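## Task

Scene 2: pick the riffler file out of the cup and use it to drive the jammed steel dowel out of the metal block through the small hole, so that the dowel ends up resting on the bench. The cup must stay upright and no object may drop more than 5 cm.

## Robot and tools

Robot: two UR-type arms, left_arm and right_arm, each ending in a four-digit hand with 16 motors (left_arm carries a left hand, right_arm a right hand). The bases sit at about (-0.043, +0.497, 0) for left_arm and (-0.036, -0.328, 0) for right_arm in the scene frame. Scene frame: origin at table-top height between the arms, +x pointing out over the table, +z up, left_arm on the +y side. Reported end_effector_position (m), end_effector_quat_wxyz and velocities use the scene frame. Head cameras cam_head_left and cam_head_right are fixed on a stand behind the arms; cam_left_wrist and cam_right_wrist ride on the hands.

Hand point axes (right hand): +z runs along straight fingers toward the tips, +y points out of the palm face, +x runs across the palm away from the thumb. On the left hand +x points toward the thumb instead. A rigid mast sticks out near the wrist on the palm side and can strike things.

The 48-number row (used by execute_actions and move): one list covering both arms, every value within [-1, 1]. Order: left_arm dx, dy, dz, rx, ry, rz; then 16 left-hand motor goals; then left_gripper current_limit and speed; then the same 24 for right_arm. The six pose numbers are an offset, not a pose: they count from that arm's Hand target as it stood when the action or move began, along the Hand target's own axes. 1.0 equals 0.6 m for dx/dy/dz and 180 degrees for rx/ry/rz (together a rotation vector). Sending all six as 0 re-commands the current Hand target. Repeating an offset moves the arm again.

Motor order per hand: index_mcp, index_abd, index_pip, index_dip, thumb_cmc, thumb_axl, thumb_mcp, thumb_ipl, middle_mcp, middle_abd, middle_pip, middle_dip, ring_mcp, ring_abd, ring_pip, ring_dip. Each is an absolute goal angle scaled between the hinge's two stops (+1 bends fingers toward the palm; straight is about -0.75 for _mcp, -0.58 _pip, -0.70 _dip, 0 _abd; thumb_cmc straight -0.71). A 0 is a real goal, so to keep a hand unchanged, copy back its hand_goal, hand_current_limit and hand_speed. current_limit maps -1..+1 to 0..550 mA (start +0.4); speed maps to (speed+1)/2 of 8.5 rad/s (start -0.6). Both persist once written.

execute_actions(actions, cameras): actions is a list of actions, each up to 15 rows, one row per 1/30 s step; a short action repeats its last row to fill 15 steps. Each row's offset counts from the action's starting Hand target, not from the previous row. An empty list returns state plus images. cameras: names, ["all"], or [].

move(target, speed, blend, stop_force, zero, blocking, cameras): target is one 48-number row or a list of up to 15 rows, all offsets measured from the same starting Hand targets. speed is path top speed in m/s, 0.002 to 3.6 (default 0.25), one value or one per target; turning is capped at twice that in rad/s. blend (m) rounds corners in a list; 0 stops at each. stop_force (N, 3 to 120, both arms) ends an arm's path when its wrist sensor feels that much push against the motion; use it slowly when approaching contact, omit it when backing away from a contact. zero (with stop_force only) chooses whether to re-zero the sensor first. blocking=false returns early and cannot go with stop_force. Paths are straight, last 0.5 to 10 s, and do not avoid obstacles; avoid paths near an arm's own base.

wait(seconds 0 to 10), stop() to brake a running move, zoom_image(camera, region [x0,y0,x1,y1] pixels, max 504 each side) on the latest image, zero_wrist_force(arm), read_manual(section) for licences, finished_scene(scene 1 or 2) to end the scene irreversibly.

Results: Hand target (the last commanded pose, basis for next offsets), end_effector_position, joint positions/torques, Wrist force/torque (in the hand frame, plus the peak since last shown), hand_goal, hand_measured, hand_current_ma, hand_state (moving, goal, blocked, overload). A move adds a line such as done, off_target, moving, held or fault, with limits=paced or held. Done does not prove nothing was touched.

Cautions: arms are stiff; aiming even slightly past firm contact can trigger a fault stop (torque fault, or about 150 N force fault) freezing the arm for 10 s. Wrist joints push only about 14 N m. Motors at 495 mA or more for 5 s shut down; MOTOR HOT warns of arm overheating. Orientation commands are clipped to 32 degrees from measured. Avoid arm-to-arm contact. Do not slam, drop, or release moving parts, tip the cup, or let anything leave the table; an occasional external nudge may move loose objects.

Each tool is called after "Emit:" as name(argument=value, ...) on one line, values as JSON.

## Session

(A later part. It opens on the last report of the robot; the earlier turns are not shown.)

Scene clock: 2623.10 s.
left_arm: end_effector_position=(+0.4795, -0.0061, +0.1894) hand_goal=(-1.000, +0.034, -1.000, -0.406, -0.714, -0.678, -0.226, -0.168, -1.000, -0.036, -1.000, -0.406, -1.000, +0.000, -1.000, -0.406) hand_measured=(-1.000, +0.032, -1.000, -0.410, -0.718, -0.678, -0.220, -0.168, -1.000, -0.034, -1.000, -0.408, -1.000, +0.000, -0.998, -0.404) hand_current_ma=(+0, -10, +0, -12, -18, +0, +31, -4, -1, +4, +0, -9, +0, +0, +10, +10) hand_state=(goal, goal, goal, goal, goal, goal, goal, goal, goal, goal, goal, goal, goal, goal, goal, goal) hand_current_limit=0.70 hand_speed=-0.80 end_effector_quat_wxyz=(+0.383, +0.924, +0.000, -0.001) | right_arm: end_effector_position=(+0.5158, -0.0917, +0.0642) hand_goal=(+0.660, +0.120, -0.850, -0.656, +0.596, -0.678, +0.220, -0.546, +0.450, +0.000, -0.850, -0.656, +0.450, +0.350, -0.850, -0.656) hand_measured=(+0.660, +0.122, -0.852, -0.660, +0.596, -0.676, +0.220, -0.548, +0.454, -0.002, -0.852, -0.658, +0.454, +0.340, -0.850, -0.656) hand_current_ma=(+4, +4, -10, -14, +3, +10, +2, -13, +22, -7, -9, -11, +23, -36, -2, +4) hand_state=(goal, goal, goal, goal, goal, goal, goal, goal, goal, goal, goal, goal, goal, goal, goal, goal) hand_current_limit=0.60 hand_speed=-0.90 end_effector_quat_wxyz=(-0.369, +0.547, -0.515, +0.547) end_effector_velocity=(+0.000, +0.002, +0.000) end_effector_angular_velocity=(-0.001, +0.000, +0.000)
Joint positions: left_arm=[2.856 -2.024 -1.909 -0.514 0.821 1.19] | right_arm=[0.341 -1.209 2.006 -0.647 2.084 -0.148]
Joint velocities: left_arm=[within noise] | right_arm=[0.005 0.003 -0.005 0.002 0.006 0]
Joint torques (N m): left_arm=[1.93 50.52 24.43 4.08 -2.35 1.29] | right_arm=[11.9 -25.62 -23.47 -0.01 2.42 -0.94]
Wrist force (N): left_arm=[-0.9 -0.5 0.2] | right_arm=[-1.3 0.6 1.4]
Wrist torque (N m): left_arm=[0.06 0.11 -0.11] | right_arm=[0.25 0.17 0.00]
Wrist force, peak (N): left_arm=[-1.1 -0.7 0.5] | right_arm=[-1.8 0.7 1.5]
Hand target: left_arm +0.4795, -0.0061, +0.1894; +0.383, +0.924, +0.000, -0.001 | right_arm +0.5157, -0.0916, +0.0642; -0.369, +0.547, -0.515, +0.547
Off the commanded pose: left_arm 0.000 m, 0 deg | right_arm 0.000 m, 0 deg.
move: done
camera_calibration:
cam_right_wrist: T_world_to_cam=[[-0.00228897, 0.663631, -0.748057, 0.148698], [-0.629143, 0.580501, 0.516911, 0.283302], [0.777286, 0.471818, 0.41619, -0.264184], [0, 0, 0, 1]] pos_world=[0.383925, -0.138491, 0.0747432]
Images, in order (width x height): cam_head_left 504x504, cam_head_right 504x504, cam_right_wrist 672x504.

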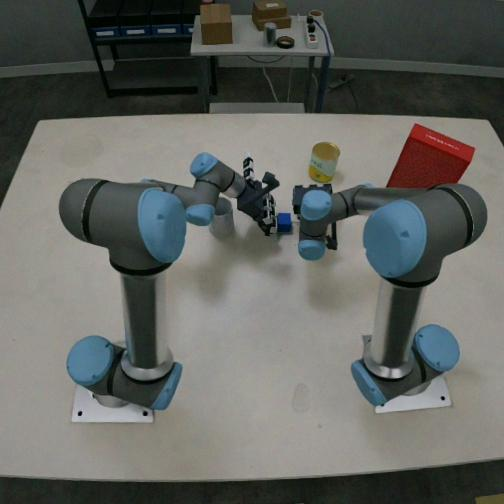

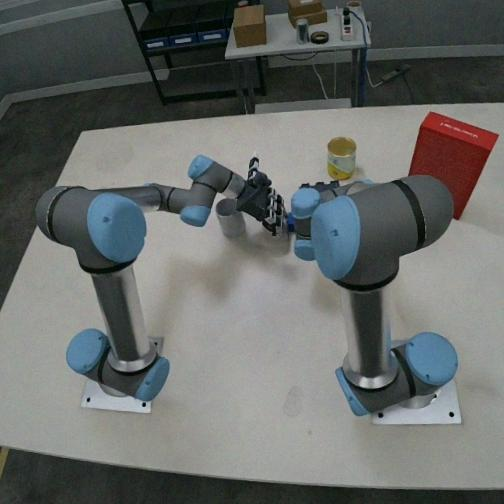

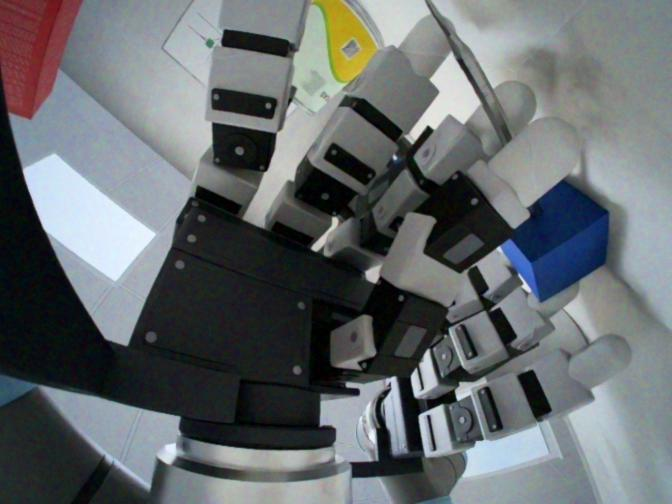

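Emit:
move(target=[[0,0,0,0,0,0,-1,0.035,-1,-0.406,-0.714,-0.678,-0.226,-0.168,-1,-0.035,-1,-0.406,-1,0,-1,-0.406,0.7,-0.8,0,0,0,0,0,0,0.95,0.12,-0.85,-0.655,0.597,-0.677,0.40,-0.545,0.45,0,-0.85,-0.655,0.45,0.35,-0.85,-0.655,0.2,-0.92],[0,0,0,0,0,0,-1,0.035,-1,-0.406,-0.714,-0.678,-0.226,-0.168,-1,-0.035,-1,-0.406,-1,0,-1,-0.406,0.7,-0.8,0,0,0,0,0,0,0.95,0.12,-0.85,-0.655,0.597,-0.677,0.40,-0.545,0.70,0,-0.85,-0.655,0.64,0.40,-0.85,-0.655,0.79,-0.95]], speed=0.03, cameras=["cam_right_wrist"])

Emit:
zoom_image(camera="cam_right_wrist", region=[380, 0, 640, 220])

Scene clock: 2653.83 s.
left_arm: end_effector_position=(+0.4795, -0.0061, +0.1894) hand_goal=(-1.000, +0.034, -1.000, -0.406, -0.714, -0.678, -0.226, -0.168, -1.000, -0.036, -1.000, -0.406, -1.000, +0.000, -1.000, -0.406) hand_measured=(-1.000, +0.032, -1.000, -0.410, -0.718, -0.678, -0.220, -0.168, -1.000, -0.034, -1.000, -0.408, -1.000, +0.000, -0.998, -0.404) hand_current_ma=(+0, -10, +0, -12, -18, +0, +31, -4, -1, +4, +0, -8, +0, +0, +10, +10) hand_state=(goal, goal, goal, goal, goal, goal, goal, goal, goal, goal, goal, goal, goal, goal, goal, goal) hand_current_limit=0.70 hand_speed=-0.80 end_effector_quat_wxyz=(+0.383, +0.924, +0.000, -0.001) | right_arm: end_effector_position=(+0.5157, -0.0916, +0.0642) hand_goal=(+0.950, +0.120, -0.850, -0.656, +0.596, -0.678, +0.400, -0.546, +0.700, +0.000, -0.850, -0.656, +0.640, +0.400, -0.850, -0.656) hand_measured=(+0.690, +0.120, -0.878, -0.668, +0.598, -0.676, +0.286, -0.570, +0.660, -0.002, -0.856, -0.658, +0.634, +0.390, -0.850, -0.656) hand_current_ma=(-492, +2, -128, -50, +5, +10, -492, -150, -206, -7, -29, -11, -26, -38, -2, +4) hand_state=(blocked, goal, blocked, goal, goal, goal, blocked, blocked, moving, goal, moving, goal, goal, goal, goal, goal) hand_current_limit=0.79 hand_speed=-0.95 end_effector_quat_wxyz=(-0.369, +0.547, -0.515, +0.547)
Joint positions: left_arm=[2.856 -2.024 -1.909 -0.514 0.821 1.19] | right_arm=[0.341 -1.209 2.006 -0.647 2.085 -0.147]
Joint torques (N m): left_arm=[2.63 50.18 23.44 4.18 -2.46 1.31] | right_arm=[10.35 -28.56 -23.62 -0.2 2.19 2.21]
Wrist force (N): left_arm=[-1.0 -0.3 0.3] | right_arm=[-1.5 0.8 1.0]
Wrist torque (N m): left_arm=[0.07 0.10 -0.14] | right_arm=[0.30 0.19 -0.01]
Wrist force, peak (N): left_arm=[-1.2 -0.6 0.4] | right_arm=[-1.8 0.7 1.6]
Hand target: left_arm +0.4795, -0.0061, +0.1894; +0.383, +0.924, +0.000, -0.001 | right_arm +0.5157, -0.0916, +0.0642; -0.369, +0.547, -0.515, +0.547
Off the commanded pose: left_arm 0.000 m, 0 deg | right_arm 0.000 m, 0 deg.
move: done
camera_calibration:
cam_right_wrist: T_world_to_cam=[[-0.00230075, 0.663632, -0.748056, 0.148636], [-0.629009, 0.580577, 0.516989, 0.283198], [0.777395, 0.471723, 0.416095, -0.264279], [0, 0, 0, 1]] pos_world=[0.383925, -0.138391, 0.0747433]
Images, in order (width x height): cam_right_wrist 672x504.

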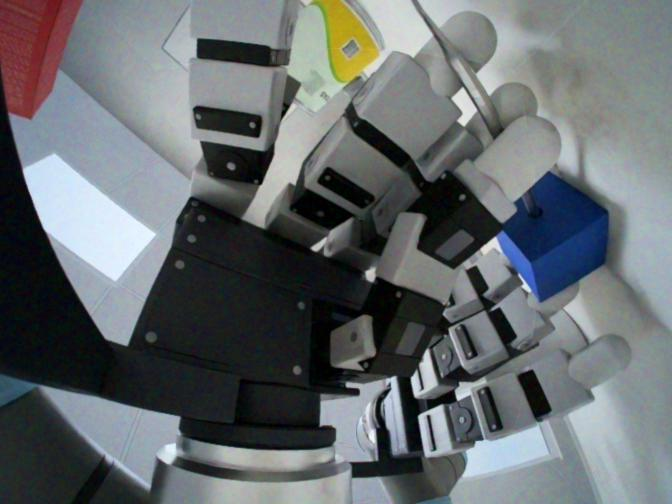

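Scaled by 1.938 from the camera's 672x504 image, which has a finer 960x720 frame.

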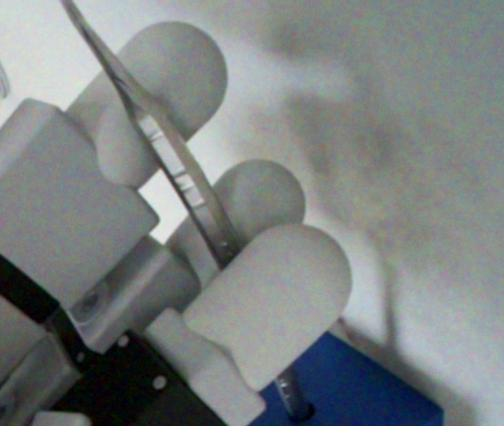

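Emit:
move(target=[[0,0,0,0,0,0,-1,0.035,-1,-0.406,-0.714,-0.678,-0.226,-0.168,-1,-0.035,-1,-0.406,-1,0,-1,-0.406,0.7,-0.8,0,0,0,0,0,0,0.95,0.12,-0.85,-0.655,0.597,-0.677,0.40,-0.545,0.70,0,-0.85,-0.655,0.64,0.0,-0.85,-0.655,0.79,-0.93]], speed=0.03)

Scene clock: 2660.53 s.
left_arm: end_effector_position=(+0.4795, -0.0061, +0.1894) hand_goal=(-1.000, +0.034, -1.000, -0.406, -0.714, -0.678, -0.226, -0.168, -1.000, -0.036, -1.000, -0.406, -1.000, +0.000, -1.000, -0.406) hand_measured=(-1.000, +0.032, -1.000, -0.410, -0.718, -0.678, -0.220, -0.168, -1.000, -0.034, -1.000, -0.408, -1.000, +0.000, -0.998, -0.404) hand_current_ma=(+0, -10, +0, -12, -18, +0, +31, -4, -1, +4, +0, -8, +0, +0, +10, +10) hand_state=(goal, goal, goal, goal, goal, goal, goal, goal, goal, goal, goal, goal, goal, goal, goal, goal) hand_current_limit=0.70 hand_speed=-0.80 end_effector_quat_wxyz=(+0.383, +0.924, +0.000, -0.001) | right_arm: end_effector_position=(+0.5157, -0.0916, +0.0642) hand_goal=(+0.950, +0.120, -0.850, -0.656, +0.596, -0.678, +0.400, -0.546, +0.700, +0.000, -0.850, -0.656, +0.640, +0.000, -0.850, -0.656) hand_measured=(+0.690, +0.120, -0.878, -0.668, +0.598, -0.676, +0.286, -0.570, +0.660, -0.002, -0.856, -0.658, +0.634, +0.002, -0.850, -0.656) hand_current_ma=(-492, +2, -128, -50, +5, +10, -492, -149, -204, -7, -27, -11, -26, +10, -2, +4) hand_state=(blocked, goal, blocked, goal, goal, goal, blocked, blocked, blocked, goal, goal, goal, goal, goal, goal, goal) hand_current_limit=0.79 hand_speed=-0.93 end_effector_quat_wxyz=(-0.369, +0.547, -0.515, +0.547)
Joint positions: left_arm=[2.856 -2.024 -1.909 -0.514 0.821 1.19] | right_arm=[0.341 -1.209 2.006 -0.647 2.085 -0.147]
Joint torques (N m): left_arm=[1.6 49.37 20.81 3.65 -2.47 1.32] | right_arm=[9.14 -28.16 -21.19 -1.15 2.07 2.61]
Wrist force (N): left_arm=[-0.9 -0.3 0.3] | right_arm=[-1.5 0.2 0.9]
Wrist torque (N m): left_arm=[0.06 0.09 -0.12] | right_arm=[0.24 0.19 -0.02]
Wrist force, peak (N): left_arm=[-1.3 -0.6 0.2] | right_arm=[-1.6 0.5 1.2]
Hand target: left_arm +0.4795, -0.0061, +0.1894; +0.383, +0.924, +0.000, -0.001 | right_arm +0.5157, -0.0916, +0.0642; -0.369, +0.547, -0.515, +0.547
Off the commanded pose: left_arm 0.000 m, 0 deg | right_arm 0.000 m, 0 deg.
move: done

Emit:
move(target=[0,0,0,0,0,0,-1,0.035,-1,-0.406,-0.714,-0.678,-0.226,-0.168,-1,-0.035,-1,-0.406,-1,0,-1,-0.406,0.7,-0.8,-0.0293,-0.0044,-0.0034,0,0,0,0.95,0.12,-0.85,-0.655,0.597,-0.677,0.40,-0.545,0.70,0,-0.85,-0.655,0.64,0.0,-0.85,-0.655,0.79,-0.95], speed=0.015, stop_force=14, cameras=["cam_right_wrist"])

Emit:
zoom_image(camera="cam_right_wrist", region=[380, 0, 640, 220])

Scene clock: 2668.47 s.
left_arm: end_effector_position=(+0.4795, -0.0061, +0.1894) hand_goal=(-1.000, +0.034, -1.000, -0.406, -0.714, -0.678, -0.226, -0.168, -1.000, -0.036, -1.000, -0.406, -1.000, +0.000, -1.000, -0.406) hand_measured=(-1.000, +0.032, -1.000, -0.410, -0.718, -0.678, -0.220, -0.168, -1.000, -0.036, -1.000, -0.412, -1.000, +0.000, -0.998, -0.404) hand_current_ma=(+0, -10, +0, -12, -18, +0, +31, -4, -1, +2, +0, -21, +0, +0, +10, +10) hand_state=(goal, goal, goal, goal, goal, goal, goal, goal, goal, goal, goal, goal, goal, goal, goal, goal) hand_current_limit=0.70 hand_speed=-0.80 end_effector_quat_wxyz=(+0.383, +0.924, +0.000, -0.001) | right_arm: end_effector_position=(+0.5164, -0.0737, +0.0632) hand_goal=(+0.950, +0.120, -0.850, -0.656, +0.596, -0.678, +0.400, -0.546, +0.700, +0.000, -0.850, -0.656, +0.640, +0.000, -0.850, -0.656) hand_measured=(+0.690, +0.126, -0.878, -0.668, +0.618, -0.668, +0.288, -0.570, +0.662, +0.002, -0.858, -0.658, +0.634, +0.002, -0.852, -0.656) hand_current_ma=(-492, +22, -129, -58, +107, +50, -492, -153, -195, +10, -37, -11, -27, +9, -10, +0) hand_state=(blocked, goal, blocked, goal, blocked, goal, blocked, blocked, blocked, goal, goal, goal, goal, goal, goal, goal) hand_current_limit=0.79 hand_speed=-0.95 end_effector_quat_wxyz=(-0.369, +0.547, -0.515, +0.547)
Joint positions: left_arm=[2.856 -2.024 -1.909 -0.514 0.821 1.19] | right_arm=[0.381 -1.184 1.97 -0.633 2.123 -0.141]
Joint torques (N m): left_arm=[2.32 47.54 20.85 3.56 -2.7 1.11] | right_arm=[-10.44 -40.86 -9.48 -2.47 -1.98 -2.38]
Wrist force (N): left_arm=[-0.9 -1.2 -2.3] | right_arm=[-0.2 1.2 1.6]
Wrist torque (N m): left_arm=[0.42 0.08 -0.09] | right_arm=[0.33 0.14 -0.12]
Wrist force, peak (N): left_arm=[-0.9 -1.2 -2.3] | right_arm=[0.8 1.3 2.2]
Hand target: left_arm +0.4795, -0.0061, +0.1894; +0.383, +0.924, +0.000, -0.001 | right_arm +0.5164, -0.0737, +0.0632; -0.369, +0.547, -0.515, +0.547
Off the commanded pose: left_arm 0.000 m, 0 deg | right_arm 0.000 m, 0 deg.
move: done
camera_calibration:
cam_right_wrist: T_world_to_cam=[[-0.00234239, 0.663671, -0.748021, 0.135954], [-0.629009, 0.580533, 0.517039, 0.273805], [0.777395, 0.471723, 0.416095, -0.27281], [0, 0, 0, 1]] pos_world=[0.384625, -0.120491, 0.0736432]
Images, in order (width x height): cam_right_wrist 672x504.

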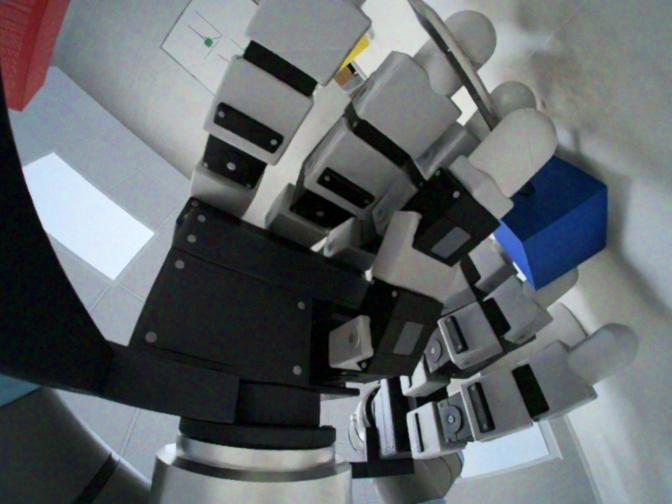

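Scaled by 1.938 from the camera's 672x504 image, which has a finer 960x720 frame.

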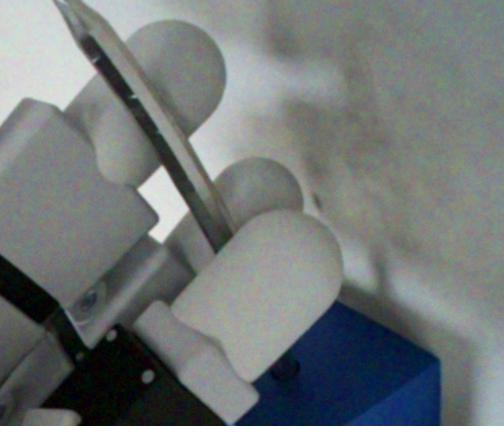

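Emit:
move(target=[[0,0,0,0,0,0,-1,0.035,-1,-0.406,-0.714,-0.678,-0.226,-0.168,-1,-0.035,-1,-0.406,-1,0,-1,-0.406,0.7,-0.8,0,0,0,0,0,0,0.64,0.12,-0.85,-0.655,0.597,-0.677,0.2,-0.545,0.55,0,-0.85,-0.655,0.5,0.0,-0.85,-0.655,0.6,-0.95],[0,0,0,0,0,0,-1,0.035,-1,-0.406,-0.714,-0.678,-0.226,-0.168,-1,-0.035,-1,-0.406,-1,0,-1,-0.406,0.7,-0.8,0,0,0,0,0,0,0.4,0.12,-0.85,-0.655,0.597,-0.677,0.0,-0.545,0.3,0,-0.85,-0.655,0.3,0.0,-0.85,-0.655,0.6,-0.9]], speed=0.03, cameras=["cam_right_wrist"])

Emit:
zoom_image(camera="cam_right_wrist", region=[380, 0, 640, 220])

Scene clock: 2752.87 s.
left_arm: end_effector_position=(+0.4795, -0.0061, +0.1894) hand_goal=(-1.000, +0.034, -1.000, -0.406, -0.714, -0.678, -0.226, -0.168, -1.000, -0.036, -1.000, -0.406, -1.000, +0.000, -1.000, -0.406) hand_measured=(-1.000, +0.032, -1.000, -0.410, -0.718, -0.678, -0.220, -0.168, -1.000, -0.036, -1.000, -0.412, -1.000, +0.000, -0.998, -0.404) hand_current_ma=(+0, -10, +0, -12, -18, +0, +31, -4, -1, +2, +0, -21, +0, +0, +10, +10) hand_state=(goal, goal, goal, goal, goal, goal, goal, goal, goal, goal, goal, goal, goal, goal, goal, goal) hand_current_limit=0.70 hand_speed=-0.80 end_effector_quat_wxyz=(+0.383, +0.924, +0.000, -0.001) | right_arm: end_effector_position=(+0.5164, -0.0737, +0.0632) hand_goal=(+0.400, +0.120, -0.850, -0.656, +0.596, -0.678, +0.000, -0.546, +0.300, +0.000, -0.850, -0.656, +0.300, +0.000, -0.850, -0.656) hand_measured=(+0.406, +0.122, -0.852, -0.660, +0.596, -0.676, +0.002, -0.548, +0.308, +0.002, -0.852, -0.658, +0.308, +0.002, -0.852, -0.656) hand_current_ma=(+28, +6, -7, -13, +3, +10, +9, -11, +42, +9, -7, -11, +43, +9, -6, +0) hand_state=(goal, goal, goal, goal, goal, goal, goal, goal, goal, goal, goal, goal, goal, goal, goal, goal) hand_current_limit=0.60 hand_speed=-0.90 end_effector_quat_wxyz=(-0.369, +0.547, -0.515, +0.547)
Joint positions: left_arm=[2.856 -2.024 -1.909 -0.514 0.821 1.19] | right_arm=[0.381 -1.184 1.97 -0.633 2.123 -0.141]
Joint torques (N m): left_arm=[2.88 45.69 19.82 3.34 -2.46 1.21] | right_arm=[-8.74 -42.25 -10.35 -0.55 -1.69 -2.53]
Wrist force (N): left_arm=[-0.8 -0.6 -0.1] | right_arm=[-1.6 0.7 1.5]
Wrist torque (N m): left_arm=[0.13 0.09 -0.11] | right_arm=[0.22 0.21 -0.11]
Wrist force, peak (N): left_arm=[-0.9 -1.2 -2.5] | right_arm=[-1.7 0.8 1.5]
Hand target: left_arm +0.4795, -0.0061, +0.1894; +0.383, +0.924, +0.000, -0.001 | right_arm +0.5164, -0.0737, +0.0632; -0.369, +0.547, -0.515, +0.547
Off the commanded pose: left_arm 0.000 m, 0 deg | right_arm 0.000 m, 0 deg.
move: done
camera_calibration:
cam_right_wrist: T_world_to_cam=[[-0.00225396, 0.663589, -0.748094, 0.13599], [-0.629009, 0.580627, 0.516934, 0.273772], [0.777395, 0.471723, 0.416094, -0.272851], [0, 0, 0, 1]] pos_world=[0.384625, -0.120491, 0.0737433]
Images, in order (width x height): cam_right_wrist 672x504.

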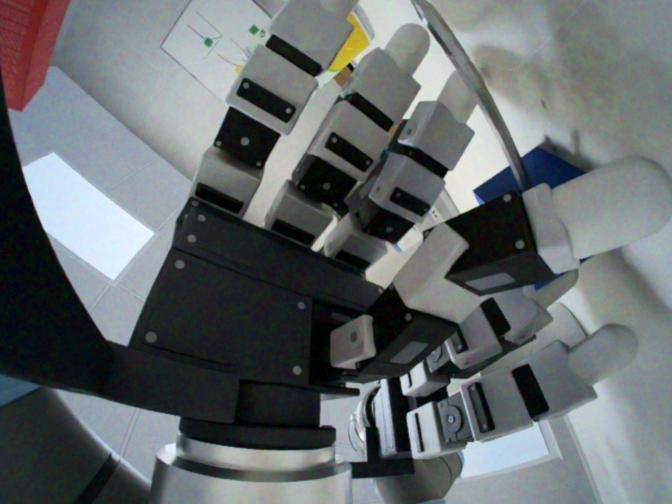

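Scaled by 1.938 from the camera's 672x504 image, which has a finer 960x720 frame.

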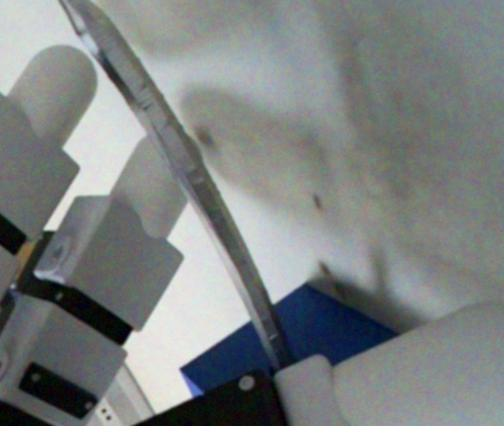

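Emit:
move(target=[[0,0,0,0,0,0,-1,0.035,-1,-0.406,-0.714,-0.678,-0.226,-0.168,-1,-0.035,-1,-0.406,-1,0,-1,-0.406,0.7,-0.8,0.0329,-0.145,-0.0194,0,0,0,0.4,0.12,-0.85,-0.655,0.597,-0.677,0.0,-0.545,0.3,0,-0.85,-0.655,0.3,0.0,-0.85,-0.655,0.6,-0.9],[0,0.0908,-0.0978,0,0,0,-1,0.035,-1,-0.406,-0.714,-0.678,-0.226,-0.168,-1,-0.035,-1,-0.406,-1,0,-1,-0.406,0.7,-0.8,0.1618,-0.1187,0.0019,0,0,0,0.4,0.12,-0.85,-0.655,0.597,-0.677,0.0,-0.545,0.3,0,-0.85,-0.655,0.3,0.0,-0.85,-0.655,0.6,-0.9]], speed=0.08, cameras=["cam_right_wrist","cam_head_left","cam_head_right","cam_left_wrist"])

Emit:
zoom_image(camera="cam_head_left", region=[230, 160, 370, 280])

Emit:
zoom_image(camera="cam_head_right", region=[230, 160, 370, 280])

Scene clock: 2762.40 s.
left_arm: end_effector_position=(+0.4796, -0.0031, +0.2695) hand_goal=(-1.000, +0.034, -1.000, -0.406, -0.714, -0.678, -0.226, -0.168, -1.000, -0.036, -1.000, -0.406, -1.000, +0.000, -1.000, -0.406) hand_measured=(-1.000, +0.032, -1.000, -0.410, -0.718, -0.678, -0.220, -0.168, -1.000, -0.036, -1.000, -0.408, -1.000, +0.000, -0.998, -0.404) hand_current_ma=(+0, -10, +0, -12, -18, +0, +31, -4, -1, +2, +0, -10, +0, +0, +10, +10) hand_state=(goal, goal, goal, goal, goal, goal, goal, goal, goal, goal, goal, goal, goal, goal, goal, goal) hand_current_limit=0.70 hand_speed=-0.80 end_effector_quat_wxyz=(+0.383, +0.924, +0.000, -0.001) | right_arm: end_effector_position=(+0.5164, -0.1539, +0.1531) hand_goal=(+0.400, +0.120, -0.850, -0.656, +0.596, -0.678, +0.000, -0.546, +0.300, +0.000, -0.850, -0.656, +0.300, +0.000, -0.850, -0.656) hand_measured=(+0.406, +0.122, -0.852, -0.660, +0.596, -0.676, +0.002, -0.548, +0.308, +0.002, -0.852, -0.658, +0.308, +0.002, -0.852, -0.656) hand_current_ma=(+26, +5, -7, -13, +1, +10, +9, -11, +40, +8, -6, -11, +41, +8, -5, +0) hand_state=(goal, goal, goal, goal, goal, goal, goal, goal, goal, goal, goal, goal, goal, goal, goal, goal) hand_current_limit=0.60 hand_speed=-0.90 end_effector_quat_wxyz=(-0.369, +0.547, -0.515, +0.547)
Joint positions: left_arm=[2.861 -1.894 -1.841 -0.716 0.82 1.197] | right_arm=[0.188 -1.433 2.013 -0.441 1.933 -0.172]
Joint torques (N m): left_arm=[2.99 25.69 14.65 2.23 -1.44 1.03] | right_arm=[-3 -23.76 -22.83 0.26 0.88 2.26]
Wrist force (N): left_arm=[-0.7 -0.7 0.4] | right_arm=[-1.3 0.8 1.4]
Wrist torque (N m): left_arm=[0.02 0.12 -0.21] | right_arm=[0.25 0.17 -0.01]
Wrist force, peak (N): left_arm=[-0.7 -1.4 0.8] | right_arm=[-1.7 1.3 1.7]
Hand target: left_arm +0.4796, -0.0031, +0.2694; +0.383, +0.924, +0.000, -0.001 | right_arm +0.5164, -0.1539, +0.1530; -0.369, +0.547, -0.515, +0.547
Off the commanded pose: left_arm 0.000 m, 0 deg | right_arm 0.000 m, 0 deg.
move: done
camera_calibration:
cam_left_wrist: T_world_to_cam=[[-0.789824, 0.437643, -0.429706, 0.456659], [0.385348, 0.899147, 0.207464, -0.298851], [0.477164, -0.00172663, -0.878812, 0.130757], [0, 0, 0, 1]] pos_world=[0.413449, 0.0690836, 0.373141]
cam_right_wrist: T_world_to_cam=[[-0.00230569, 0.663557, -0.748122, 0.256341], [-0.629054, 0.580599, 0.516909, 0.273876], [0.777358, 0.471801, 0.416075, -0.272399], [0, 0, 0, 1]] pos_world=[0.384625, -0.200591, 0.163543]

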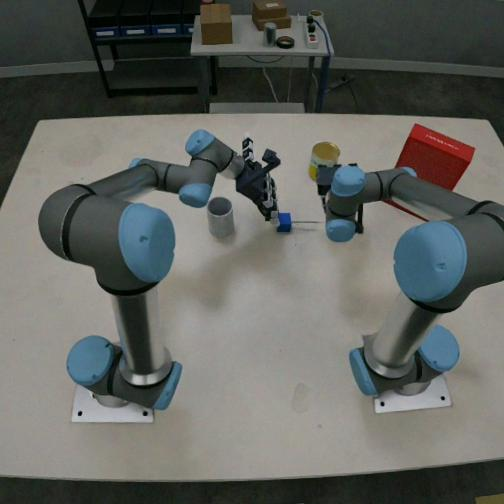

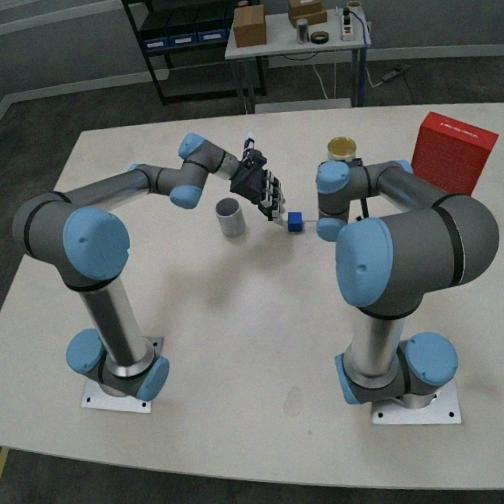

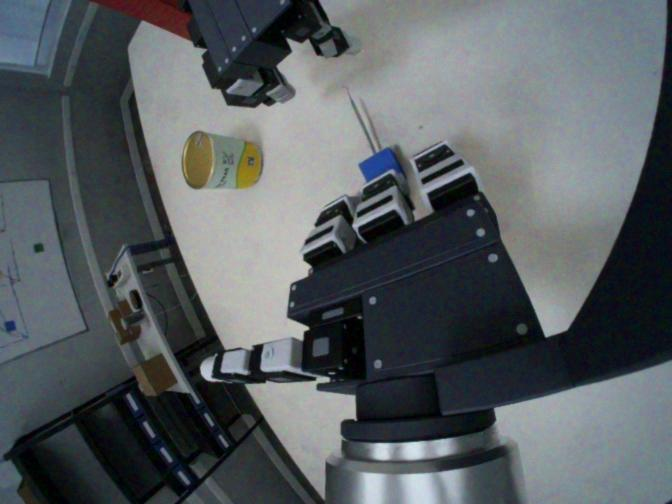

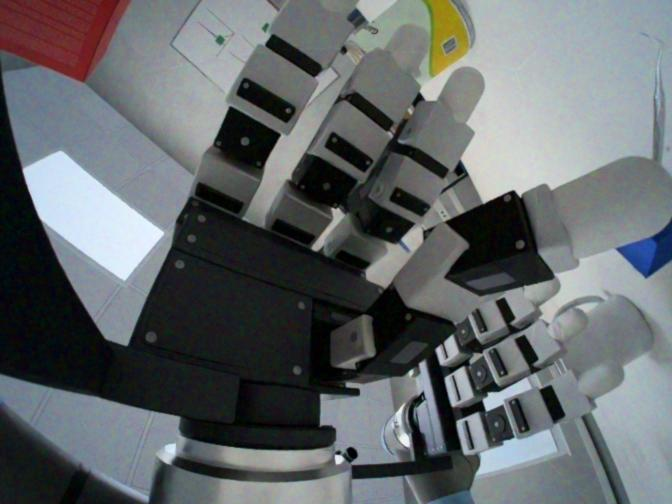

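Scaled by 3.600 from the camera's 504x504 image, which has a finer 720x720 frame.

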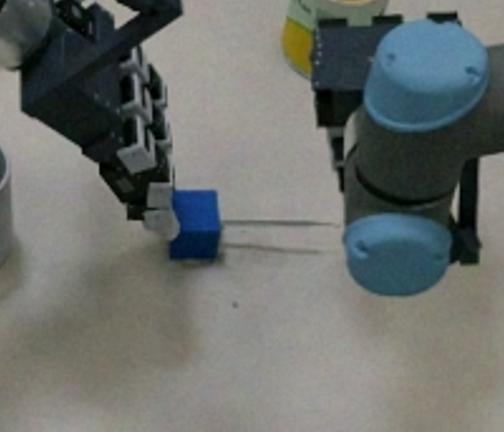

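Scaled by 3.600 from the camera's 504x504 image, which has a finer 720x720 frame.

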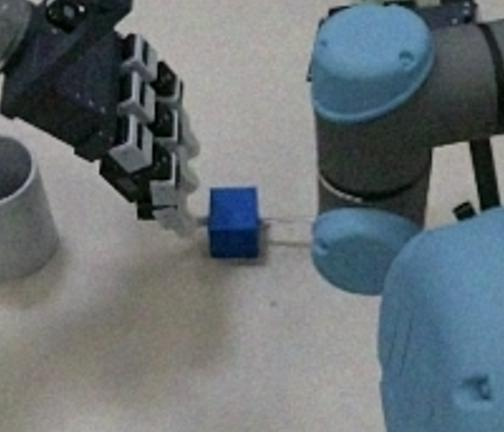

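Emit:
move(target=[0,0,0,0,0,0,-1,0.035,-1,-0.406,-0.714,-0.678,-0.226,-0.168,-1,-0.035,-1,-0.406,-1,0,-1,-0.406,0.7,-0.8,0.0100,-0.078,-0.0053,-0.0247,-0.0555,0.5635,0.0,0.0,-0.7,-0.655,0.597,-0.677,0.0,-0.545,0.0,0,-0.7,-0.655,-0.1,0.0,-0.7,-0.655,0.6,-0.8], speed=0.25, cameras=["cam_right_wrist","cam_head_left","cam_head_right"])

Emit:
zoom_image(camera="cam_head_left", region=[230, 160, 370, 280])

Emit:
zoom_image(camera="cam_head_right", region=[230, 160, 370, 280])

Scene clock: 2810.03 s.
left_arm: end_effector_position=(+0.4796, -0.0031, +0.2694) hand_goal=(-1.000, +0.034, -1.000, -0.406, -0.714, -0.678, -0.226, -0.168, -1.000, -0.036, -1.000, -0.406, -1.000, +0.000, -1.000, -0.406) hand_measured=(-1.000, +0.032, -1.000, -0.410, -0.718, -0.678, -0.220, -0.168, -1.000, -0.036, -1.000, -0.408, -1.000, +0.000, -0.998, -0.404) hand_current_ma=(+0, -10, +0, -12, -18, +0, +31, -4, -1, +2, +0, -10, +0, +0, +10, +10) hand_state=(goal, goal, goal, goal, goal, goal, goal, goal, goal, goal, goal, goal, goal, goal, goal, goal) hand_current_limit=0.70 hand_speed=-0.80 end_effector_quat_wxyz=(+0.383, +0.924, +0.000, -0.001) | right_arm: end_effector_position=(+0.5199, -0.1499, +0.1999) hand_goal=(+0.000, +0.000, -0.700, -0.656, +0.596, -0.678, +0.000, -0.546, +0.000, +0.000, -0.700, -0.656, -0.100, +0.000, -0.700, -0.656) hand_measured=(+0.002, +0.002, -0.702, -0.658, +0.602, -0.676, +0.002, -0.548, +0.002, +0.002, -0.702, -0.658, -0.098, +0.002, -0.700, -0.656) hand_current_ma=(+9, +9, -4, -13, +27, +10, +9, -11, +10, +8, -5, -10, +11, +8, -3, +0) hand_state=(goal, goal, goal, goal, goal, goal, goal, goal, goal, goal, goal, goal, goal, goal, goal, goal) hand_current_limit=0.60 hand_speed=-0.80 end_effector_quat_wxyz=(+0.675, +0.000, +0.737, +0.000)
Joint positions: left_arm=[2.861 -1.894 -1.841 -0.716 0.82 1.197] | right_arm=[-0.141 -1.446 2.269 -0.734 1.445 1.56]
Joint torques (N m): left_arm=[-4.29 20.86 14.25 3.55 -0.35 -1.75] | right_arm=[-2.31 -29.31 -22.98 -2.08 2.17 3.18]
Wrist force (N): left_arm=[-0.8 -0.7 0.2] | right_arm=[-0.6 -1.7 0.8]
Wrist torque (N m): left_arm=[0.03 0.13 -0.22] | right_arm=[-0.27 -0.16 -0.15]
Wrist force, peak (N): left_arm=[-1.0 -0.7 0.4] | right_arm=[-1.7 0.8 1.4]
Hand target: left_arm +0.4796, -0.0031, +0.2694; +0.383, +0.924, +0.000, -0.001 | right_arm +0.5200, -0.1500, +0.2000; +0.676, +0.000, +0.737, +0.000
Off the commanded pose: left_arm 0.000 m, 0 deg | right_arm 0.000 m, 0 deg.
move: done
camera_calibration:
cam_right_wrist: T_world_to_cam=[[0.058578, 0.593698, 0.802553, -0.063358], [-0.739865, -0.513904, 0.434169, 0.159652], [0.670201, -0.619213, 0.409153, -0.402914], [0, 0, 0, 1]] pos_world=[0.391865, -0.129829, 0.146386]
Images, in order (width x height): cam_head_left 504x504, cam_head_right 504x504, cam_right_wrist 672x504.

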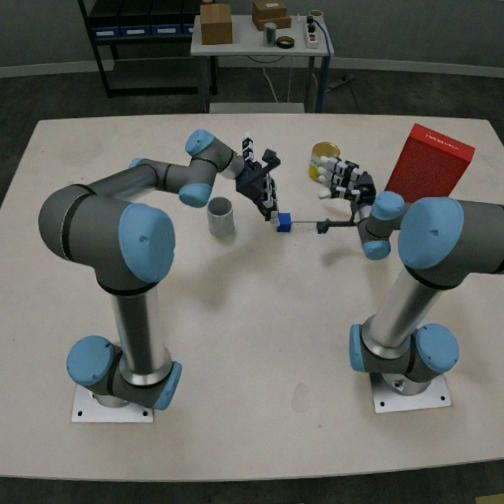

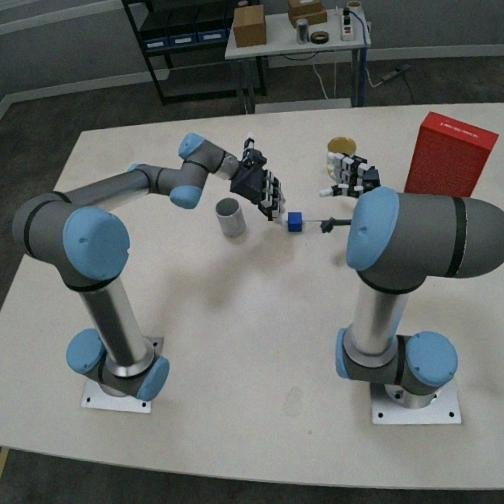

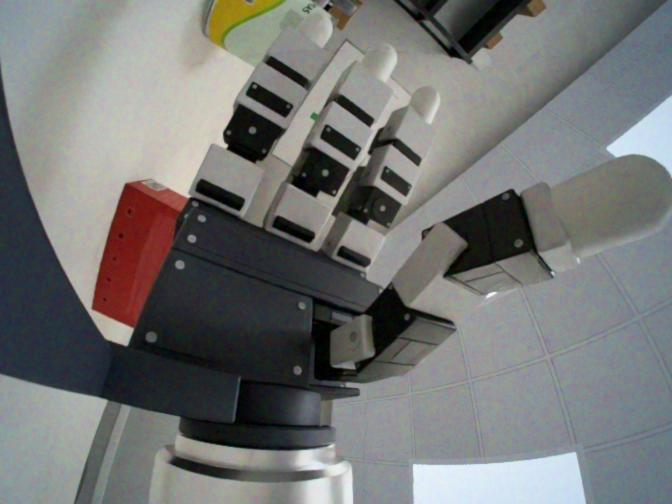

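Scaled by 3.600 from the camera's 504x504 image, which has a finer 720x720 frame.

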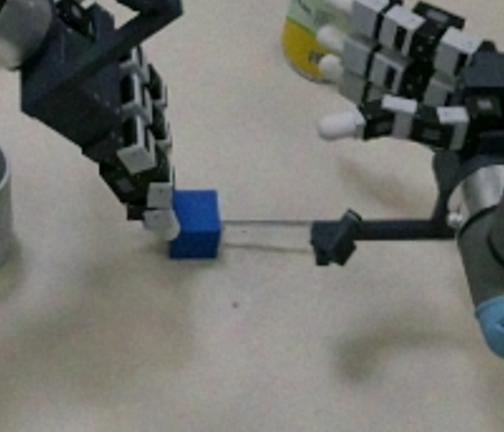

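Scaled by 3.600 from the camera's 504x504 image, which has a finer 720x720 frame.

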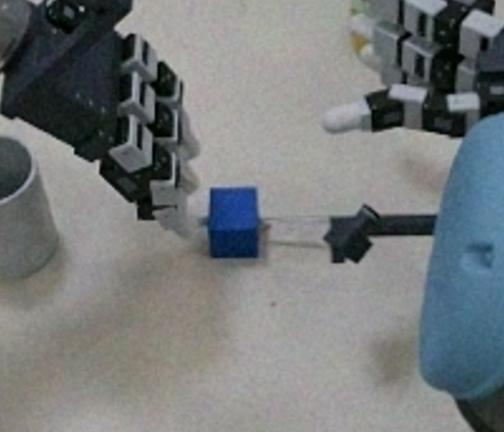

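Emit:
move(target=[0,0,0,0,0,0,-1,0.035,-1,-0.406,-0.714,-0.678,-0.226,-0.168,-1,-0.035,-1,-0.406,-1,0,-1,-0.406,0.7,-0.8,0.10,-0.0917,0.0087,0,0,0,-0.7,0.0,-0.6,-0.7,-0.714,-0.677,-0.226,-0.168,-0.7,0,-0.6,-0.7,-0.75,0.0,-0.6,-0.7,0.6,-0.7], speed=0.12, cameras=["cam_head_left","cam_head_right","cam_right_wrist"])

Emit:
zoom_image(camera="cam_head_left", region=[260, 180, 360, 260])

Emit:
zoom_image(camera="cam_head_right", region=[270, 180, 370, 260])

Scene clock: 2822.50 s.
left_arm: end_effector_position=(+0.4796, -0.0031, +0.2694) hand_goal=(-1.000, +0.034, -1.000, -0.406, -0.714, -0.678, -0.226, -0.168, -1.000, -0.036, -1.000, -0.406, -1.000, +0.000, -1.000, -0.406) hand_measured=(-1.000, +0.032, -1.000, -0.410, -0.718, -0.678, -0.220, -0.168, -1.000, -0.036, -1.000, -0.408, -1.000, +0.000, -0.998, -0.404) hand_current_ma=(+0, -10, +0, -12, -18, +0, +31, -4, -1, +2, +0, -10, +0, +0, +10, +10) hand_state=(goal, goal, goal, goal, goal, goal, goal, goal, goal, goal, goal, goal, goal, goal, goal, goal) hand_current_limit=0.70 hand_speed=-0.80 end_effector_quat_wxyz=(+0.383, +0.924, +0.000, -0.001) | right_arm: end_effector_position=(+0.5200, -0.2050, +0.1398) hand_goal=(-0.700, +0.000, -0.600, -0.700, -0.714, -0.678, -0.226, -0.168, -0.700, +0.000, -0.600, -0.700, -0.750, +0.000, -0.600, -0.700) hand_measured=(-0.698, +0.002, -0.602, -0.696, -0.712, -0.676, -0.224, -0.170, -0.698, +0.002, -0.602, -0.698, -0.748, +0.002, -0.602, -0.698) hand_current_ma=(+8, +9, -11, +13, +9, +10, +14, -13, +8, +8, -12, +11, +9, +8, -11, +12) hand_state=(goal, goal, goal, goal, goal, goal, goal, goal, goal, goal, goal, goal, goal, goal, goal, goal) hand_current_limit=0.60 hand_speed=-0.70 end_effector_quat_wxyz=(+0.676, +0.000, +0.737, +0.000)
Joint positions: left_arm=[2.861 -1.894 -1.841 -0.716 0.82 1.197] | right_arm=[-0.318 -1.315 2.349 -0.943 1.269 1.544]
Joint torques (N m): left_arm=[-3.96 21.95 13.86 3.76 -0.35 -1.76] | right_arm=[-8.93 -18.38 -19.34 -2.89 -1.69 2.47]
Wrist force (N): left_arm=[-0.5 -0.7 0.0] | right_arm=[-0.5 -1.7 0.4]
Wrist torque (N m): left_arm=[0.06 0.08 -0.19] | right_arm=[-0.23 -0.12 0.04]
Wrist force, peak (N): left_arm=[-0.9 -0.8 0.3] | right_arm=[0.7 -2.8 0.6]
Hand target: left_arm +0.4796, -0.0031, +0.2694; +0.383, +0.924, +0.000, -0.001 | right_arm +0.5200, -0.2050, +0.1398; +0.676, +0.000, +0.737, +0.000
Off the commanded pose: left_arm 0.000 m, 0 deg | right_arm 0.000 m, 0 deg.
move: done
camera_calibration:
cam_right_wrist: T_world_to_cam=[[0.0584837, 0.593491, 0.802713, 0.0176478], [-0.740047, -0.513895, 0.433869, 0.157646], [0.670007, -0.61942, 0.409156, -0.412431], [0, 0, 0, 1]] pos_world=[0.391965, -0.184928, 0.0861849]
Images, in order (width x height): cam_head_left 504x504, cam_head_right 504x504, cam_right_wrist 672x504.

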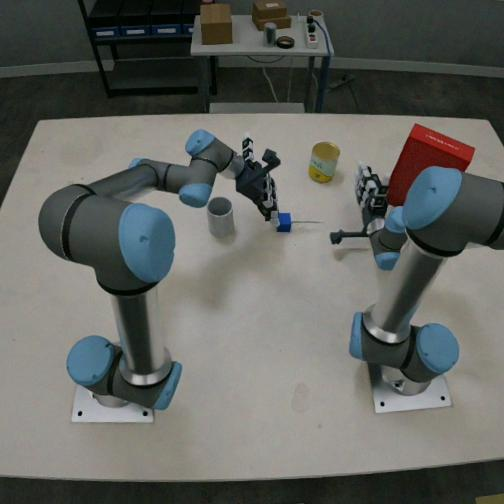

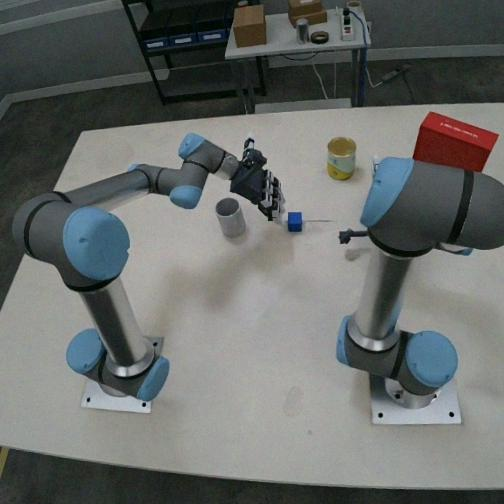

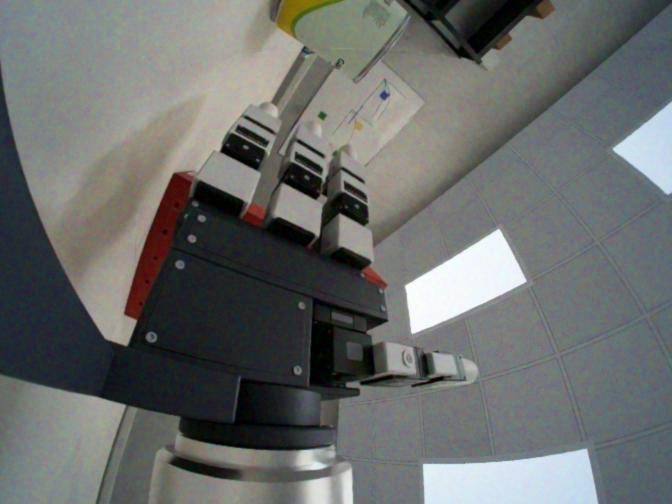

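Scaled by 5.040 from the camera's 504x504 image, which has a finer 720x720 frame.

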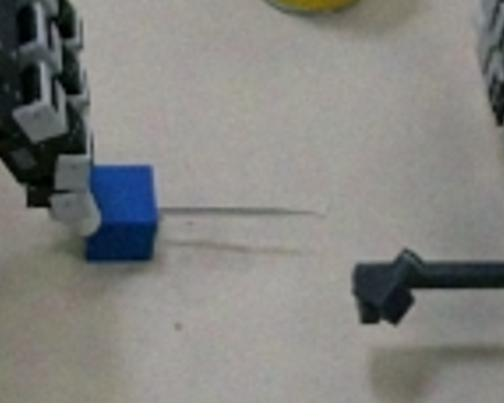

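Scaled by 5.040 from the camera's 504x504 image, which has a finer 720x720 frame.

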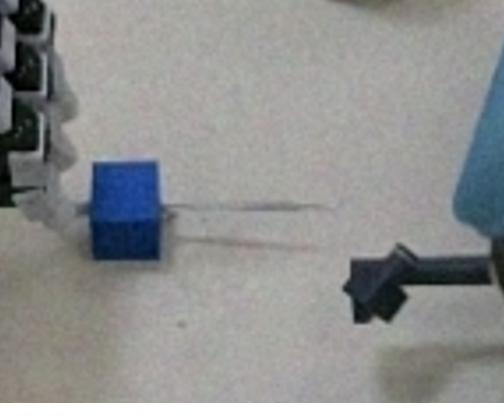

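Emit:
move(target=[[0,-0.0908,0.0978,0,0,0,-1,0.035,-1,-0.406,-0.714,-0.678,-0.226,-0.168,-1,-0.035,-1,-0.406,-1,0,-1,-0.406,0.7,-0.8,0.062,0,0.0557,0,0,0,-0.7,0.0,-0.6,-0.7,-0.714,-0.677,-0.226,-0.168,-0.7,0,-0.6,-0.7,-0.75,0.0,-0.6,-0.7,0.6,-0.7],[0,-0.0908,0.0978,0,0,0,-1,0.035,-1,-0.406,-0.714,-0.678,-0.226,-0.168,-1,-0.035,-1,-0.406,-1,0,-1,-0.406,0.7,-0.8,0.062,0.165,0.0557,0,0,0,-0.7,0.0,-0.6,-0.7,-0.714,-0.677,-0.226,-0.168,-0.7,0,-0.6,-0.7,-0.75,0.0,-0.6,-0.7,0.6,-0.7]], speed=[0.08,0.06], cameras=["cam_head_left","cam_head_right","cam_left_wrist"])

Emit:
zoom_image(camera="cam_head_left", region=[260, 180, 360, 260])

Emit:
zoom_image(camera="cam_head_right", region=[270, 180, 370, 260])

Scene clock: 2851.83 s.
left_arm: end_effector_position=(+0.4795, -0.0061, +0.1894) hand_goal=(-1.000, +0.034, -1.000, -0.406, -0.714, -0.678, -0.226, -0.168, -1.000, -0.036, -1.000, -0.406, -1.000, +0.000, -1.000, -0.406) hand_measured=(-1.000, +0.032, -1.000, -0.410, -0.718, -0.678, -0.220, -0.168, -1.000, -0.036, -1.000, -0.408, -1.000, +0.000, -0.998, -0.404) hand_current_ma=(+0, -10, +0, -12, -18, +0, +31, -4, -1, +2, +0, -10, +0, +0, +10, +10) hand_state=(goal, goal, goal, goal, goal, goal, goal, goal, goal, goal, goal, goal, goal, goal, goal, goal) hand_current_limit=0.70 hand_speed=-0.80 end_effector_quat_wxyz=(+0.383, +0.924, +0.000, -0.001) | right_arm: end_effector_position=(+0.5500, -0.1059, +0.0998) hand_goal=(-0.700, +0.000, -0.600, -0.700, -0.714, -0.678, -0.226, -0.168, -0.700, +0.000, -0.600, -0.700, -0.750, +0.000, -0.600, -0.700) hand_measured=(-0.698, +0.002, -0.602, -0.696, -0.712, -0.676, -0.224, -0.170, -0.698, +0.002, -0.602, -0.698, -0.748, +0.002, -0.602, -0.698) hand_current_ma=(+8, +9, -10, +13, +7, +10, +14, -13, +8, +8, -12, +11, +9, +8, -10, +12) hand_state=(goal, goal, goal, goal, goal, goal, goal, goal, goal, goal, goal, goal, goal, goal, goal, goal) hand_current_limit=0.60 hand_speed=-0.70 end_effector_quat_wxyz=(+0.676, +0.000, +0.737, +0.000)
Joint positions: left_arm=[2.856 -2.024 -1.909 -0.514 0.821 1.19] | right_arm=[-0.005 -1.12 2.214 -1.006 1.581 1.572]
Joint torques (N m): left_arm=[3.18 49.66 23.4 2.57 -2.32 1.49] | right_arm=[-0.19 -39.62 -5.24 -3.17 -0.9 -0.84]
Wrist force (N): left_arm=[-0.9 -1.0 0.1] | right_arm=[-0.5 -1.8 0.6]
Wrist torque (N m): left_arm=[0.12 0.10 -0.10] | right_arm=[-0.26 -0.11 -0.02]
Wrist force, peak (N): left_arm=[-0.9 -1.4 0.1] | right_arm=[-1.1 -2.6 0.8]
Hand target: left_arm +0.4795, -0.0061, +0.1894; +0.383, +0.924, +0.000, -0.001 | right_arm +0.5500, -0.1059, +0.0999; +0.676, +0.000, +0.737, +0.000
Off the commanded pose: left_arm 0.000 m, 0 deg | right_arm 0.000 m, 0 deg.
move: done
camera_calibration:
cam_left_wrist: T_world_to_cam=[[-0.789924, 0.437682, -0.429482, 0.423412], [0.385386, 0.899128, 0.207475, -0.279387], [0.476968, -0.0016271, -0.878919, 0.0605612], [0, 0, 0, 1]] pos_world=[0.413249, 0.0659835, 0.293042]
Images, in order (width x height): cam_head_left 504x504, cam_head_right 504x504, cam_left_wrist 672x504.

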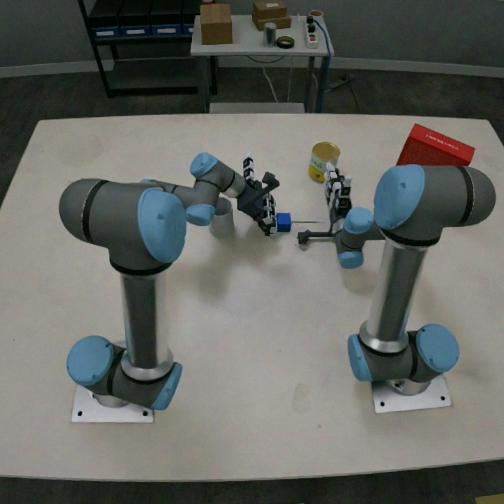

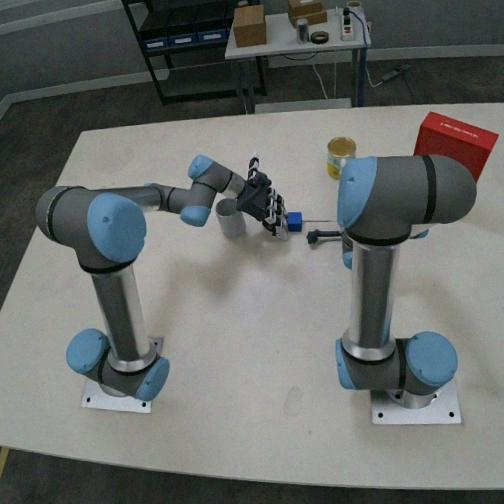

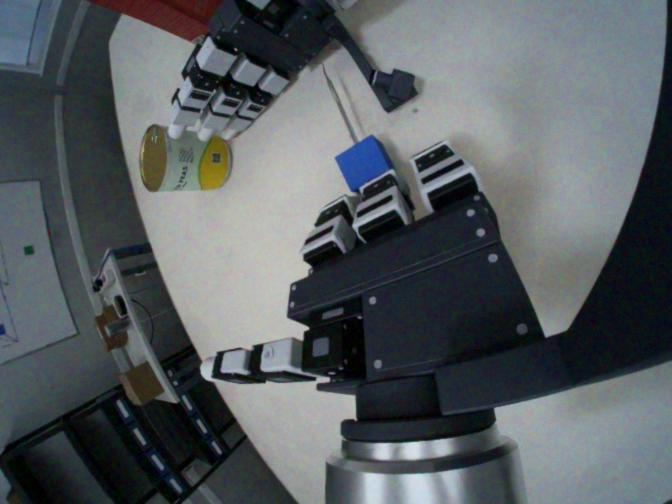

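Scaled by 5.040 from the camera's 504x504 image, which has a finer 720x720 frame.

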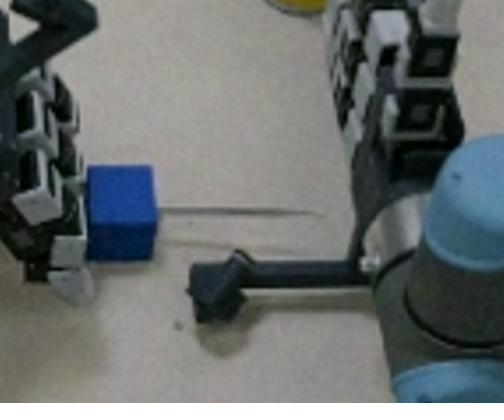

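Scaled by 5.040 from the camera's 504x504 image, which has a finer 720x720 frame.

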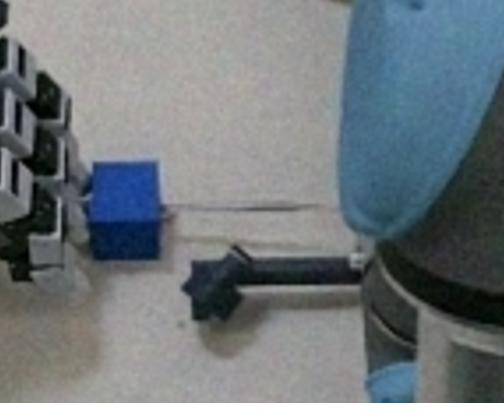

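Emit:
move(target=[0,0,0,0,0,0,-1,0.035,-1,-0.406,-0.714,-0.678,-0.226,-0.168,-1,-0.035,-1,-0.406,-1,0,-1,-0.406,0.7,-0.8,0,0.055,0,0,0,0,-0.7,0.0,-0.6,-0.7,-0.714,-0.677,-0.226,-0.168,-0.7,0,-0.6,-0.7,-0.75,0.0,-0.6,-0.7,0.6,-0.7], speed=0.02, stop_force=12, cameras=["cam_head_left","cam_head_right","cam_left_wrist"])

Emit:
zoom_image(camera="cam_head_left", region=[260, 180, 360, 260])

Emit:
zoom_image(camera="cam_head_right", region=[270, 180, 370, 260])

Scene clock: 2860.50 s.
left_arm: end_effector_position=(+0.4795, -0.0061, +0.1894) hand_goal=(-1.000, +0.034, -1.000, -0.406, -0.714, -0.678, -0.226, -0.168, -1.000, -0.036, -1.000, -0.406, -1.000, +0.000, -1.000, -0.406) hand_measured=(-1.000, +0.032, -1.000, -0.410, -0.718, -0.678, -0.220, -0.168, -1.000, -0.036, -1.000, -0.408, -1.000, +0.000, -0.998, -0.404) hand_current_ma=(+0, -9, +0, -12, -18, +0, +31, -4, -1, +2, +0, -10, +0, +0, +10, +10) hand_state=(goal, goal, goal, goal, goal, goal, goal, goal, goal, goal, goal, goal, goal, goal, goal, goal) hand_current_limit=0.70 hand_speed=-0.80 end_effector_quat_wxyz=(+0.383, +0.924, +0.000, -0.001) | right_arm: end_effector_position=(+0.5500, -0.0729, +0.0999) hand_goal=(-0.700, +0.000, -0.600, -0.700, -0.714, -0.678, -0.226, -0.168, -0.700, +0.000, -0.600, -0.700, -0.750, +0.000, -0.600, -0.700) hand_measured=(-0.698, +0.002, -0.602, -0.696, -0.712, -0.676, -0.224, -0.170, -0.698, +0.002, -0.602, -0.698, -0.748, +0.002, -0.602, -0.698) hand_current_ma=(+8, +9, -10, +13, +7, +10, +14, -13, +8, +8, -12, +11, +9, +8, -10, +12) hand_state=(goal, goal, goal, goal, goal, goal, goal, goal, goal, goal, goal, goal, goal, goal, goal, goal) hand_current_limit=0.60 hand_speed=-0.70 end_effector_quat_wxyz=(+0.676, +0.000, +0.737, +0.000)
Joint positions: left_arm=[2.856 -2.024 -1.909 -0.514 0.821 1.19] | right_arm=[0.086 -1.101 2.175 -0.987 1.671 1.58]
Joint torques (N m): left_arm=[3.21 47.65 21.27 1.54 -2.5 1.68] | right_arm=[-9.15 -41.33 -4.91 -2.97 -2.2 -1.08]
Wrist force (N): left_arm=[-0.7 -0.5 0.2] | right_arm=[-0.4 -1.9 0.8]
Wrist torque (N m): left_arm=[0.07 0.11 -0.09] | right_arm=[-0.29 -0.14 -0.01]
Wrist force, peak (N): left_arm=[-0.8 -1.6 -1.4] | right_arm=[-0.7 -4.6 0.8]
Hand target: left_arm +0.4795, -0.0061, +0.1894; +0.383, +0.924, +0.000, -0.001 | right_arm +0.5500, -0.0729, +0.0999; +0.676, +0.000, +0.737, +0.000
Off the commanded pose: left_arm 0.000 m, 0 deg | right_arm 0.000 m, 0 deg.
move: done
camera_calibration:
cam_left_wrist: T_world_to_cam=[[-0.789924, 0.437682, -0.429482, 0.423491], [0.385386, 0.899128, 0.207475, -0.279425], [0.476968, -0.0016271, -0.878919, 0.0605135], [0, 0, 0, 1]] pos_world=[0.413349, 0.0659835, 0.293042]
Images, in order (width x height): cam_head_left 504x504, cam_head_right 504x504, cam_left_wrist 672x504.

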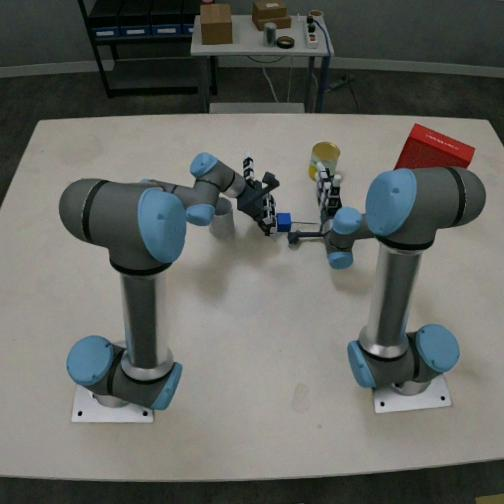

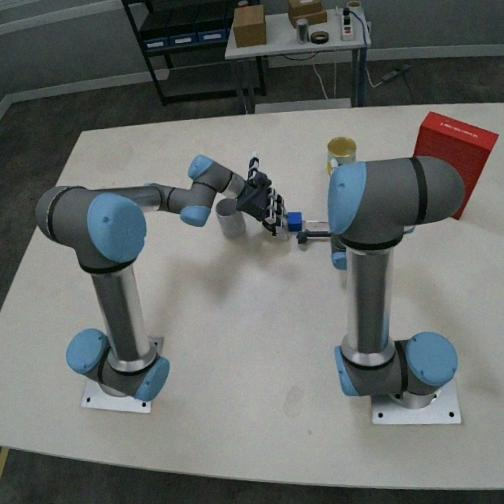

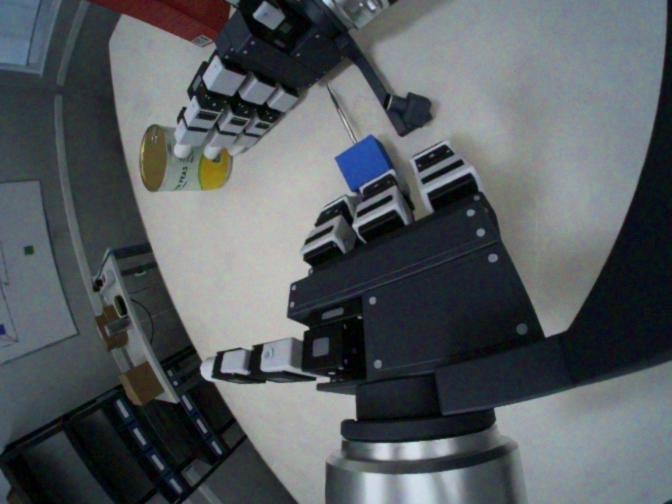

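Scaled by 5.040 from the camera's 504x504 image, which has a finer 720x720 frame.

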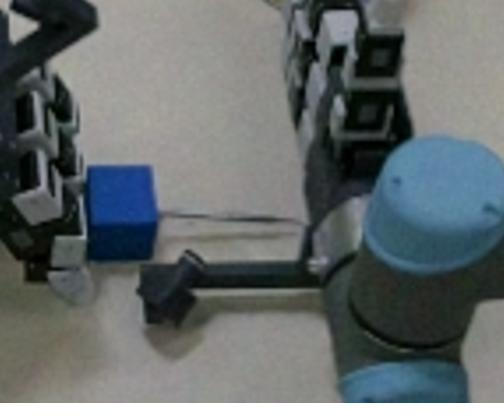

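Scaled by 5.040 from the camera's 504x504 image, which has a finer 720x720 frame.

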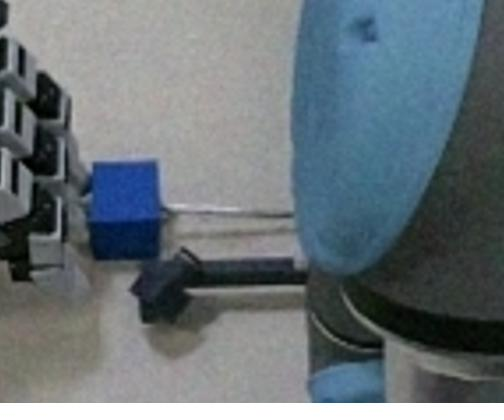

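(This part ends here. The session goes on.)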